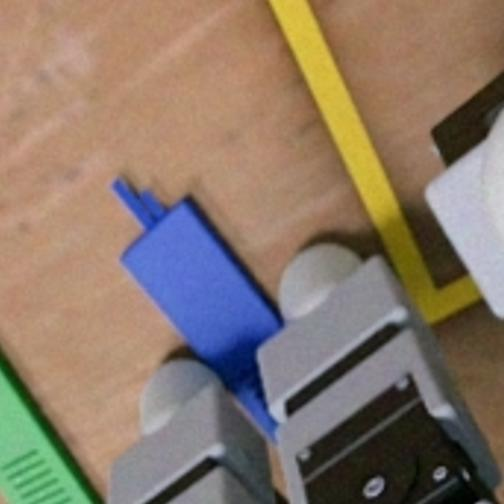

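execute_actions([
  [[0,0.003,0.004,0,0,0,-0.75,-0.02,-0.58,-0.7,-0.75,0.02,-0.58,-0.7,-0.9,0,0.9,0.2,-0.71,-0.68,-0.23,-0.17,0.4,-0.9,0,0,0,0,0,0,-0.75,0.35,-0.58,-0.7,-0.75,0.35,-0.58,-0.7,-0.75,0.35,-0.58,-0.7,-0.71,-0.68,-0.23,-0.17,0.4,-0.6],[0,0.003,0.008,0,0,0,-0.75,-0.02,-0.58,-0.7,-0.75,0.02,-0.58,-0.7,-0.9,0,0.9,0.2,-0.71,-0.68,-0.23,-0.17,0.4,-0.9,0,0,0,0,0,0,-0.75,0.35,-0.58,-0.7,-0.75,0.35,-0.58,-0.7,-0.75,0.35,-0.58,-0.7,-0.71,-0.68,-0.23,-0.17,0.4,-0.6],[0,0,0.01,0,0,0,-0.75,-0.02,-0.58,-0.7,-0.75,0.02,-0.58,-0.7,-0.9,0,0.9,0.2,-0.71,-0.68,-0.23,-0.17,0.4,-0.9,0,0,0,0,0,0,-0.75,0.35,-0.58,-0.7,-0.75,0.35,-0.58,-0.7,-0.75,0.35,-0.58,-0.7,-0.71,-0.68,-0.23,-0.17,0.4,-0.6]],
], cameras=["cam_left_wrist"])

zoom_image(camera="cam_left_wrist", region=[190, 80, 310, 200])

Scene clock: 1863.37 s.
left_arm: end_effector_position=(+0.2386, -0.0660, +0.0956) hand_goal=(-0.750, -0.020, -0.580, -0.700, -0.750, +0.020, -0.580, -0.700, -0.900, +0.000, +0.900, +0.200, -0.710, -0.680, -0.230, -0.170) hand_measured=(-0.748, -0.022, -0.578, -0.698, -0.744, -0.046, -0.578, -0.700, -0.900, +0.002, +0.894, +0.198, -0.710, -0.678, -0.226, -0.168) hand_current_ma=(+2, -2, +1, +1, +7, -152, +2, +0, +0, +2, -6, -3, +0, +2, +6, +3) hand_state=(goal, goal, goal, goal, goal, blocked, goal, goal, goal, goal, goal, goal, goal, goal, goal, goal) hand_current_limit=0.40 hand_speed=-0.90 end_effector_quat_wxyz=(+0.055, +0.660, +0.747, +0.065) | right_arm: end_effector_position=(+0.1295, +0.3185, +0.1621) hand_goal=(-0.750, +0.350, -0.580, -0.700, -0.750, +0.350, -0.580, -0.700, -0.750, +0.350, -0.580, -0.700, -0.710, -0.680, -0.230, -0.170) hand_measured=(-0.750, +0.348, -0.578, -0.702, -0.750, +0.348, -0.578, -0.698, -0.748, +0.348, -0.578, -0.698, -0.710, -0.678, -0.224, -0.168) hand_current_ma=(+0, -1, +1, -1, +0, -1, +0, +1, +0, -1, +0, +1, +0, +0, +4, +1) hand_state=(goal, goal, goal, goal, goal, goal, goal, goal, goal, goal, goal, goal, goal, goal, goal, goal) hand_current_limit=0.40 hand_speed=-0.60 end_effector_quat_wxyz=(-0.007, -0.636, +0.772, -0.003)
Joint positions: left_arm=[-0.672 0.753 0.451 -1.152 -0.125 -0.788] | right_arm=[0.933 1.298 1.022 -1.31 0.003 -2.015]
Joint torques (N m): left_arm=[-0.62 1.03 11.67 0.38 0.31 -0.06] | right_arm=[-1.03 -4.31 10.14 0.7 -0.17 -0.15]
Heat: left arm: hottest elbow 41 °C; right arm: hottest elbow 38 °C.
Hand target: left_arm +0.2448, -0.0768, +0.1068; +0.067, +0.661, +0.745, +0.057 | right_arm +0.1373, +0.3283, +0.1652; +0.001, -0.641, +0.768, +0.000
Off the commanded pose: left_arm 0.017 m, 2 deg | right_arm 0.013 m, 1 deg.
Images, in order (width x height): cam_left_wrist 504x504.

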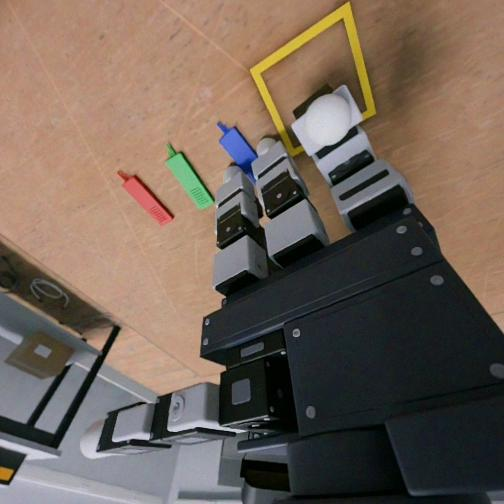

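Scaled by 4.200 from the camera's 504x504 image, which has a finer 720x720 frame.

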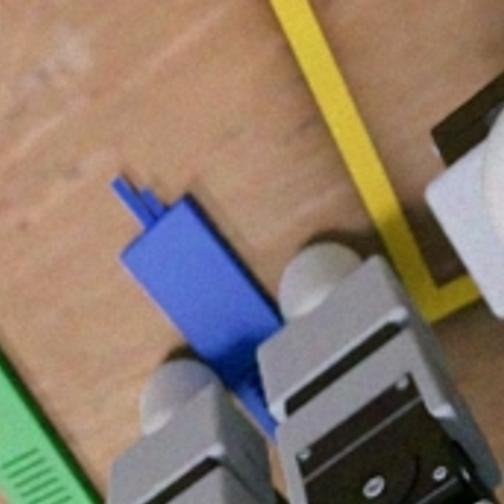

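execute_actions([
  [[0,0,0.004,0,0,0,-0.75,-0.02,-0.58,-0.7,-0.75,0.02,-0.58,-0.7,-0.9,0,0.9,0.2,-0.71,-0.68,-0.23,-0.17,0.4,-0.9,0,0,0,0,0,0,-0.75,0.35,-0.58,-0.7,-0.75,0.35,-0.58,-0.7,-0.75,0.35,-0.58,-0.7,-0.71,-0.68,-0.23,-0.17,0.4,-0.6],[0,0,0.008,0,0,0,-0.75,-0.02,-0.58,-0.7,-0.75,0.02,-0.58,-0.7,-0.9,0,0.9,0.2,-0.71,-0.68,-0.23,-0.17,0.4,-0.9,0,0,0,0,0,0,-0.75,0.35,-0.58,-0.7,-0.75,0.35,-0.58,-0.7,-0.75,0.35,-0.58,-0.7,-0.71,-0.68,-0.23,-0.17,0.4,-0.6],[0,0,0.012,0,0,0,-0.75,-0.02,-0.58,-0.7,-0.75,0.02,-0.58,-0.7,-0.9,0,0.9,0.2,-0.71,-0.68,-0.23,-0.17,0.4,-0.9,0,0,0,0,0,0,-0.75,0.35,-0.58,-0.7,-0.75,0.35,-0.58,-0.7,-0.75,0.35,-0.58,-0.7,-0.71,-0.68,-0.23,-0.17,0.4,-0.6]],
], cameras=["cam_left_wrist"])

zoom_image(camera="cam_left_wrist", region=[190, 80, 310, 200])

Scene clock: 1874.07 s.
left_arm: end_effector_position=(+0.2367, -0.0657, +0.0959) hand_goal=(-0.750, -0.020, -0.580, -0.700, -0.750, +0.020, -0.580, -0.700, -0.900, +0.000, +0.900, +0.200, -0.710, -0.680, -0.230, -0.170) hand_measured=(-0.748, -0.022, -0.578, -0.698, -0.734, -0.016, -0.570, -0.696, -0.900, +0.002, +0.894, +0.198, -0.710, -0.678, -0.226, -0.168) hand_current_ma=(+2, -2, +1, +1, +27, -67, +12, +3, +0, +2, -6, -3, +0, +2, +6, +3) hand_state=(goal, goal, goal, goal, goal, blocked, goal, goal, goal, goal, goal, goal, goal, goal, goal, goal) hand_current_limit=0.40 hand_speed=-0.90 end_effector_quat_wxyz=(+0.050, +0.660, +0.747, +0.062) | right_arm: end_effector_position=(+0.1295, +0.3185, +0.1621) hand_goal=(-0.750, +0.350, -0.580, -0.700, -0.750, +0.350, -0.580, -0.700, -0.750, +0.350, -0.580, -0.700, -0.710, -0.680, -0.230, -0.170) hand_measured=(-0.750, +0.348, -0.578, -0.702, -0.750, +0.348, -0.578, -0.698, -0.748, +0.348, -0.578, -0.698, -0.710, -0.678, -0.224, -0.168) hand_current_ma=(+0, -1, +1, -1, +0, -1, +0, +1, +0, -1, +0, +1, +0, +0, +4, +1) hand_state=(goal, goal, goal, goal, goal, goal, goal, goal, goal, goal, goal, goal, goal, goal, goal, goal) hand_current_limit=0.40 hand_speed=-0.60 end_effector_quat_wxyz=(-0.007, -0.636, +0.772, -0.003)
Joint positions: left_arm=[-0.672 0.753 0.455 -1.166 -0.119 -0.788] | right_arm=[0.933 1.298 1.022 -1.31 0.003 -2.015]
Joint torques (N m): left_arm=[-0.62 0.62 12.49 -0.06 0.09 -0.05] | right_arm=[-1.03 -4.31 10.18 0.7 -0.16 -0.15]
Heat: left arm: hottest elbow 42 °C; right arm: hottest elbow 38 °C.
Hand target: left_arm +0.2447, -0.0768, +0.1139; +0.067, +0.661, +0.745, +0.057 | right_arm +0.1373, +0.3283, +0.1652; +0.001, -0.641, +0.768, +0.000
Off the commanded pose: left_arm 0.023 m, 2 deg | right_arm 0.013 m, 1 deg.
Images, in order (width x height): cam_left_wrist 504x504.

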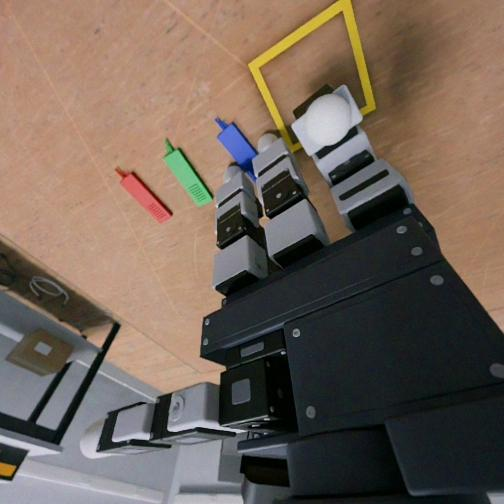

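Scaled by 4.200 from the camera's 504x504 image, which has a finer 720x720 frame.

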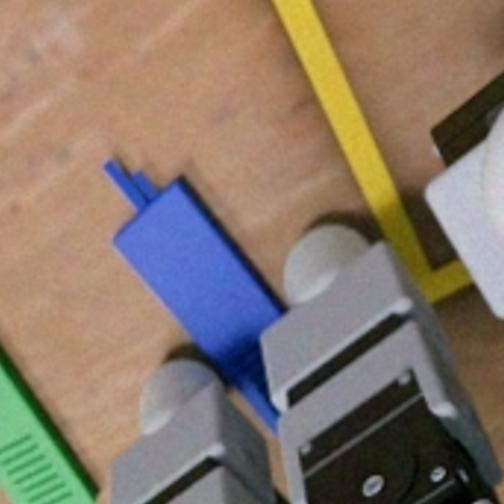

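execute_actions([
  [[0,0.002,0.005,0,0,0,-0.75,-0.02,-0.58,-0.7,-0.75,0.02,-0.58,-0.7,-0.9,0,0.9,0.2,-0.71,-0.68,-0.23,-0.17,0.4,-0.9,0,0,0,0,0,0,-0.75,0.35,-0.58,-0.7,-0.75,0.35,-0.58,-0.7,-0.75,0.35,-0.58,-0.7,-0.71,-0.68,-0.23,-0.17,0.4,-0.6],[0,0.002,0.01,0,0,0,-0.75,-0.02,-0.58,-0.7,-0.75,0.02,-0.58,-0.7,-0.9,0,0.9,0.2,-0.71,-0.68,-0.23,-0.17,0.4,-0.9,0,0,0,0,0,0,-0.75,0.35,-0.58,-0.7,-0.75,0.35,-0.58,-0.7,-0.75,0.35,-0.58,-0.7,-0.71,-0.68,-0.23,-0.17,0.4,-0.6],[0,-0.005,0.015,0,0,0,-0.75,-0.02,-0.58,-0.7,-0.75,0.02,-0.58,-0.7,-0.9,0,0.9,0.2,-0.71,-0.68,-0.23,-0.17,0.4,-0.9,0,0,0,0,0,0,-0.75,0.35,-0.58,-0.7,-0.75,0.35,-0.58,-0.7,-0.75,0.35,-0.58,-0.7,-0.71,-0.68,-0.23,-0.17,0.4,-0.6],[0,-0.01,0.015,0,0,0,-0.75,-0.02,-0.58,-0.7,-0.75,0.02,-0.58,-0.7,-0.9,0,0.9,0.2,-0.71,-0.68,-0.23,-0.17,0.4,-0.9,0,0,0,0,0,0,-0.75,0.35,-0.58,-0.7,-0.75,0.35,-0.58,-0.7,-0.75,0.35,-0.58,-0.7,-0.71,-0.68,-0.23,-0.17,0.4,-0.6],[0,-0.016,0.015,0,0,0,-0.75,-0.02,-0.58,-0.7,-0.75,0.02,-0.58,-0.7,-0.9,0,0.9,0.2,-0.71,-0.68,-0.23,-0.17,0.4,-0.9,0,0,0,0,0,0,-0.75,0.35,-0.58,-0.7,-0.75,0.35,-0.58,-0.7,-0.75,0.35,-0.58,-0.7,-0.71,-0.68,-0.23,-0.17,0.4,-0.6]],
], cameras=["cam_left_wrist", "cam_right_wrist"])

zoom_image(camera="cam_left_wrist", region=[190, 80, 310, 200])

Scene clock: 1889.17 s.
left_arm: end_effector_position=(+0.2363, -0.0766, +0.1043) hand_goal=(-0.750, -0.020, -0.580, -0.700, -0.750, +0.020, -0.580, -0.700, -0.900, +0.000, +0.900, +0.200, -0.710, -0.680, -0.230, -0.170) hand_measured=(-0.748, -0.022, -0.578, -0.698, -0.748, +0.018, -0.576, -0.698, -0.900, +0.002, +0.894, +0.198, -0.710, -0.678, -0.226, -0.168) hand_current_ma=(+2, -2, +1, +1, +2, -2, +3, +2, +0, +2, -6, -3, +0, +2, +6, +3) hand_state=(goal, goal, goal, goal, goal, goal, goal, goal, goal, goal, goal, goal, goal, goal, goal, goal) hand_current_limit=0.40 hand_speed=-0.90 end_effector_quat_wxyz=(+0.055, +0.662, +0.745, +0.057) | right_arm: end_effector_position=(+0.1295, +0.3185, +0.1621) hand_goal=(-0.750, +0.350, -0.580, -0.700, -0.750, +0.350, -0.580, -0.700, -0.750, +0.350, -0.580, -0.700, -0.710, -0.680, -0.230, -0.170) hand_measured=(-0.750, +0.348, -0.578, -0.702, -0.750, +0.348, -0.578, -0.698, -0.748, +0.348, -0.578, -0.698, -0.710, -0.678, -0.224, -0.168) hand_current_ma=(+0, -1, +1, -1, +0, -1, +0, +1, +0, -1, +0, +1, +0, +0, +4, +1) hand_state=(goal, goal, goal, goal, goal, goal, goal, goal, goal, goal, goal, goal, goal, goal, goal, goal) hand_current_limit=0.40 hand_speed=-0.60 end_effector_quat_wxyz=(-0.007, -0.636, +0.772, -0.003)
Joint positions: left_arm=[-0.712 0.761 0.483 -1.181 -0.113 -0.824] | right_arm=[0.933 1.298 1.022 -1.31 0.003 -2.015]
Joint torques (N m): left_arm=[-0.79 1.03 12.81 -0.18 -0.4 -0.08] | right_arm=[-1.14 -4.25 10.13 0.72 -0.17 -0.15]
Heat: left arm: hottest elbow 44 °C; right arm: hottest elbow 38 °C.
Hand target: left_arm +0.2448, -0.0864, +0.1230; +0.067, +0.661, +0.745, +0.058 | right_arm +0.1373, +0.3283, +0.1652; +0.001, -0.641, +0.768, +0.000
Off the commanded pose: left_arm 0.023 m, 1 deg | right_arm 0.013 m, 1 deg.
Images, in order (width x height): cam_left_wrist 504x504, cam_right_wrist 504x504.

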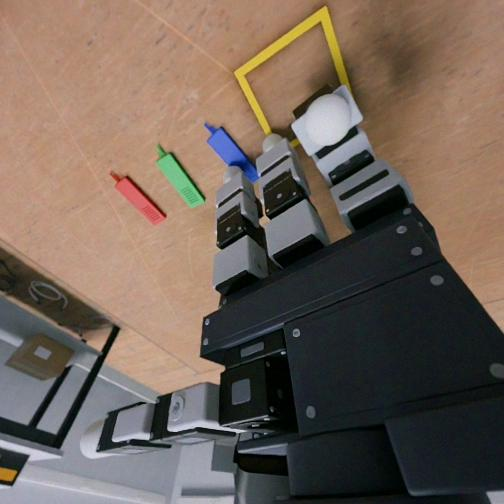

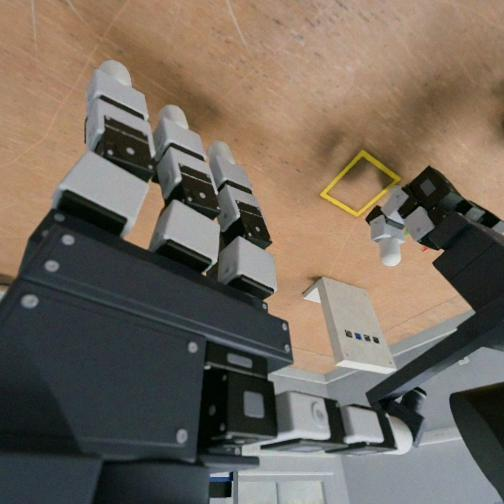

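Scaled by 4.200 from the camera's 504x504 image, which has a finer 720x720 frame.

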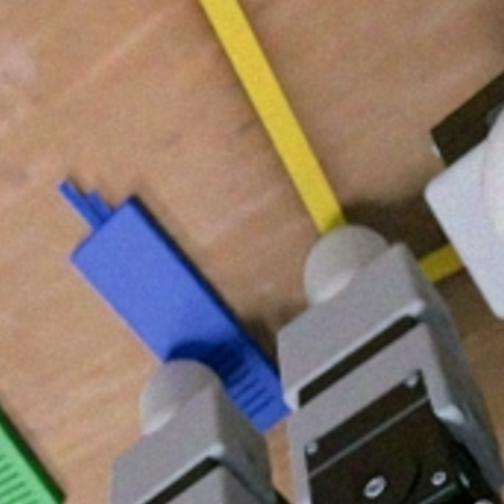

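execute_actions([
  [[0,0,0.01,0,0,0,-0.75,-0.02,-0.58,-0.7,-0.75,0.02,-0.58,-0.7,-0.9,0,0.9,0.2,-0.71,-0.68,-0.23,-0.17,0.4,-0.9,0,0,0,0,0,0,-0.75,0.35,-0.58,-0.7,-0.75,0.35,-0.58,-0.7,-0.75,0.35,-0.58,-0.7,-0.71,-0.68,-0.23,-0.17,0.4,-0.6],[0,0,0.02,0,0,0,-0.75,-0.02,-0.58,-0.7,-0.75,0.02,-0.58,-0.7,-0.9,0,0.9,0.2,-0.71,-0.68,-0.23,-0.17,0.4,-0.9,0,0,0,0,0,0,-0.75,0.35,-0.58,-0.7,-0.75,0.35,-0.58,-0.7,-0.75,0.35,-0.58,-0.7,-0.71,-0.68,-0.23,-0.17,0.4,-0.6],[0,0,0.025,0,0,0,-0.75,-0.02,-0.58,-0.7,-0.75,0.02,-0.58,-0.7,-0.9,0,0.9,0.2,-0.71,-0.68,-0.23,-0.17,0.4,-0.9,0,0,0,0,0,0,-0.75,0.35,-0.58,-0.7,-0.75,0.35,-0.58,-0.7,-0.75,0.35,-0.58,-0.7,-0.71,-0.68,-0.23,-0.17,0.4,-0.6],[-0.002,0.008,0.025,0,0,0,-0.75,-0.02,-0.58,-0.7,-0.75,0.02,-0.58,-0.7,-0.9,0,0.9,0.2,-0.71,-0.68,-0.23,-0.17,0.4,-0.9,0,0,0,0,0,0,-0.75,0.35,-0.58,-0.7,-0.75,0.35,-0.58,-0.7,-0.75,0.35,-0.58,-0.7,-0.71,-0.68,-0.23,-0.17,0.4,-0.6],[-0.004,0.018,0.022,0,0,0,-0.75,-0.02,-0.58,-0.7,-0.75,0.02,-0.58,-0.7,-0.9,0,0.9,0.2,-0.71,-0.68,-0.23,-0.17,0.4,-0.9,0,0,0,0,0,0,-0.75,0.35,-0.58,-0.7,-0.75,0.35,-0.58,-0.7,-0.75,0.35,-0.58,-0.7,-0.71,-0.68,-0.23,-0.17,0.4,-0.6],[-0.007,0.028,0.015,0,0,0,-0.75,-0.02,-0.58,-0.7,-0.75,0.02,-0.58,-0.7,-0.9,0,0.9,0.2,-0.71,-0.68,-0.23,-0.17,0.4,-0.9,0,0,0,0,0,0,-0.75,0.35,-0.58,-0.7,-0.75,0.35,-0.58,-0.7,-0.75,0.35,-0.58,-0.7,-0.71,-0.68,-0.23,-0.17,0.4,-0.6],[-0.01,0.038,0.005,0,0,0,-0.75,-0.02,-0.58,-0.7,-0.75,0.02,-0.58,-0.7,-0.9,0,0.9,0.2,-0.71,-0.68,-0.23,-0.17,0.4,-0.9,0,0,0,0,0,0,-0.75,0.35,-0.58,-0.7,-0.75,0.35,-0.58,-0.7,-0.75,0.35,-0.58,-0.7,-0.71,-0.68,-0.23,-0.17,0.4,-0.6],[-0.0113,0.0465,-0.005,0,0,0,-0.75,-0.02,-0.58,-0.7,-0.75,0.02,-0.58,-0.7,-0.9,0,0.9,0.2,-0.71,-0.68,-0.23,-0.17,0.4,-0.9,0,0,0,0,0,0,-0.75,0.35,-0.58,-0.7,-0.75,0.35,-0.58,-0.7,-0.75,0.35,-0.58,-0.7,-0.71,-0.68,-0.23,-0.17,0.4,-0.6]],
], cameras=["cam_left_wrist"])

zoom_image(camera="cam_left_wrist", region=[190, 80, 310, 200])

Scene clock: 1926.03 s.
left_arm: end_effector_position=(+0.2405, -0.0620, +0.1223) hand_goal=(-0.750, -0.020, -0.580, -0.700, -0.750, +0.020, -0.580, -0.700, -0.900, +0.000, +0.900, +0.200, -0.710, -0.680, -0.230, -0.170) hand_measured=(-0.748, -0.022, -0.578, -0.698, -0.748, +0.018, -0.578, -0.698, -0.900, +0.002, +0.894, +0.198, -0.710, -0.678, -0.226, -0.168) hand_current_ma=(+1, -2, +1, +1, +1, -2, +3, +2, +0, +2, -6, -3, +0, +2, +6, +3) hand_state=(goal, goal, goal, goal, goal, goal, goal, goal, goal, goal, goal, goal, goal, goal, goal, goal) hand_current_limit=0.40 hand_speed=-0.90 end_effector_quat_wxyz=(+0.072, +0.661, +0.745, +0.059) | right_arm: end_effector_position=(+0.1295, +0.3185, +0.1621) hand_goal=(-0.750, +0.350, -0.580, -0.700, -0.750, +0.350, -0.580, -0.700, -0.750, +0.350, -0.580, -0.700, -0.710, -0.680, -0.230, -0.170) hand_measured=(-0.750, +0.348, -0.578, -0.702, -0.750, +0.348, -0.578, -0.698, -0.748, +0.348, -0.578, -0.698, -0.710, -0.678, -0.224, -0.168) hand_current_ma=(+0, -1, +1, -1, +0, -1, +0, +1, +0, -1, +0, +1, +0, +0, +4, +1) hand_state=(goal, goal, goal, goal, goal, goal, goal, goal, goal, goal, goal, goal, goal, goal, goal, goal) hand_current_limit=0.40 hand_speed=-0.60 end_effector_quat_wxyz=(-0.007, -0.636, +0.772, -0.003)
Joint positions: left_arm=[-0.628 0.686 0.496 -1.225 -0.104 -0.74] | right_arm=[0.933 1.298 1.022 -1.31 0.003 -2.015]
Joint torques (N m): left_arm=[0.79 0.5 9.02 0.12 -0.22 0.03] | right_arm=[-0.97 -4.25 10.15 0.7 -0.15 -0.15]
Heat: left arm: hottest elbow 43 °C; right arm: hottest elbow 38 °C.
Hand target: left_arm +0.2380, -0.0584, +0.1200; +0.067, +0.661, +0.745, +0.058 | right_arm +0.1373, +0.3283, +0.1652; +0.001, -0.641, +0.768, +0.000
Off the commanded pose: left_arm 0.005 m, 1 deg | right_arm 0.013 m, 1 deg.
Images, in order (width x height): cam_left_wrist 504x504.

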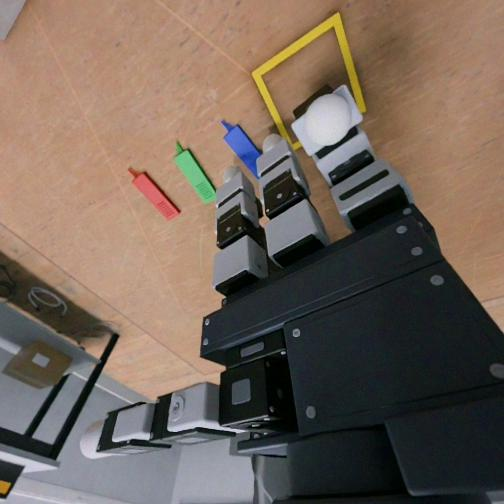

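Scaled by 4.200 from the camera's 504x504 image, which has a finer 720x720 frame.

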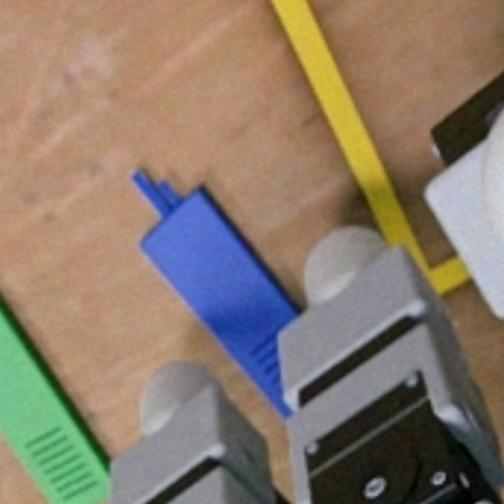

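execute_actions([
  [[0,0.005,-0.006,0,0,0,-0.75,-0.02,-0.58,-0.7,-0.75,0.02,-0.58,-0.7,-0.9,0,0.9,0.2,-0.71,-0.68,-0.23,-0.17,0.4,-0.9,0,0,0,0,0,0,-0.75,0.35,-0.58,-0.7,-0.75,0.35,-0.58,-0.7,-0.75,0.35,-0.58,-0.7,-0.71,-0.68,-0.23,-0.17,0.4,-0.6],[-0.001,0.01,-0.012,0,0,0,-0.75,-0.02,-0.58,-0.7,-0.75,0.02,-0.58,-0.7,-0.9,0,0.9,0.2,-0.71,-0.68,-0.23,-0.17,0.4,-0.9,0,0,0,0,0,0,-0.75,0.35,-0.58,-0.7,-0.75,0.35,-0.58,-0.7,-0.75,0.35,-0.58,-0.7,-0.71,-0.68,-0.23,-0.17,0.4,-0.6],[-0.001,0.01,-0.018,0,0,0,-0.75,-0.02,-0.58,-0.7,-0.75,0.02,-0.58,-0.7,-0.9,0,0.9,0.2,-0.71,-0.68,-0.23,-0.17,0.4,-0.9,0,0,0,0,0,0,-0.75,0.35,-0.58,-0.7,-0.75,0.35,-0.58,-0.7,-0.75,0.35,-0.58,-0.7,-0.71,-0.68,-0.23,-0.17,0.4,-0.6],[-0.001,0.01,-0.024,0,0,0,-0.75,-0.02,-0.58,-0.7,-0.75,0.02,-0.58,-0.7,-0.9,0,0.9,0.2,-0.71,-0.68,-0.23,-0.17,0.4,-0.9,0,0,0,0,0,0,-0.75,0.35,-0.58,-0.7,-0.75,0.35,-0.58,-0.7,-0.75,0.35,-0.58,-0.7,-0.71,-0.68,-0.23,-0.17,0.4,-0.6],[-0.001,0.01,-0.03,0,0,0,-0.75,-0.02,-0.58,-0.7,-0.75,0.02,-0.58,-0.7,-0.9,0,0.9,0.2,-0.71,-0.68,-0.23,-0.17,0.4,-0.9,0,0,0,0,0,0,-0.75,0.35,-0.58,-0.7,-0.75,0.35,-0.58,-0.7,-0.75,0.35,-0.58,-0.7,-0.71,-0.68,-0.23,-0.17,0.4,-0.6]],
], cameras=["cam_left_wrist"])

zoom_image(camera="cam_left_wrist", region=[190, 80, 310, 200])

Scene clock: 1945.97 s.
left_arm: end_effector_position=(+0.2358, -0.0529, +0.1037) hand_goal=(-0.750, -0.020, -0.580, -0.700, -0.750, +0.020, -0.580, -0.700, -0.900, +0.000, +0.900, +0.200, -0.710, -0.680, -0.230, -0.170) hand_measured=(-0.748, -0.022, -0.578, -0.698, -0.748, +0.018, -0.578, -0.698, -0.900, +0.002, +0.894, +0.198, -0.710, -0.678, -0.226, -0.168) hand_current_ma=(+1, -2, +1, +1, +1, -2, +3, +2, +0, +2, -6, -3, +0, +2, +6, +3) hand_state=(goal, goal, goal, goal, goal, goal, goal, goal, goal, goal, goal, goal, goal, goal, goal, goal) hand_current_limit=0.40 hand_speed=-0.90 end_effector_quat_wxyz=(+0.062, +0.662, +0.745, +0.058) | right_arm: end_effector_position=(+0.1295, +0.3185, +0.1621) hand_goal=(-0.750, +0.350, -0.580, -0.700, -0.750, +0.350, -0.580, -0.700, -0.750, +0.350, -0.580, -0.700, -0.710, -0.680, -0.230, -0.170) hand_measured=(-0.750, +0.348, -0.578, -0.702, -0.750, +0.348, -0.578, -0.698, -0.748, +0.348, -0.578, -0.698, -0.710, -0.678, -0.224, -0.168) hand_current_ma=(+0, -1, +1, -1, +0, -1, +0, +1, +0, -1, +0, +1, +0, +0, +4, +1) hand_state=(goal, goal, goal, goal, goal, goal, goal, goal, goal, goal, goal, goal, goal, goal, goal, goal) hand_current_limit=0.40 hand_speed=-0.60 end_effector_quat_wxyz=(-0.007, -0.636, +0.772, -0.003)
Joint positions: left_arm=[-0.597 0.682 0.45 -1.201 -0.098 -0.708] | right_arm=[0.933 1.298 1.022 -1.31 0.003 -2.015]
Joint torques (N m): left_arm=[0.79 0.79 8.83 1.17 -0.21 0.04] | right_arm=[-1.03 -4.19 10.15 0.69 -0.17 -0.15]
Heat: left arm: hottest elbow 42 °C; right arm: hottest elbow 38 °C.
Hand target: left_arm +0.2373, -0.0525, +0.1020; +0.067, +0.661, +0.745, +0.057 | right_arm +0.1373, +0.3283, +0.1652; +0.001, -0.641, +0.768, +0.000
Off the commanded pose: left_arm 0.002 m, 1 deg | right_arm 0.013 m, 1 deg.
Images, in order (width x height): cam_left_wrist 504x504.

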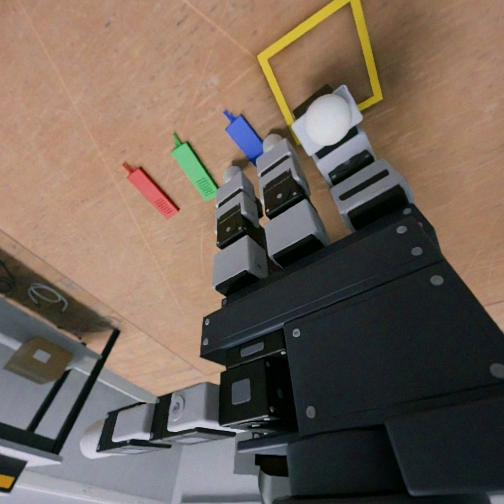

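Scaled by 4.200 from the camera's 504x504 image, which has a finer 720x720 frame.

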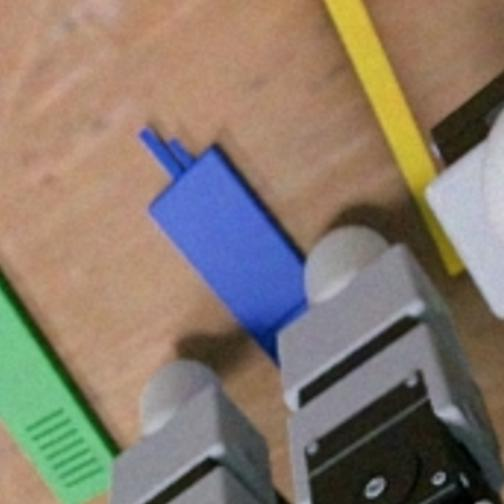

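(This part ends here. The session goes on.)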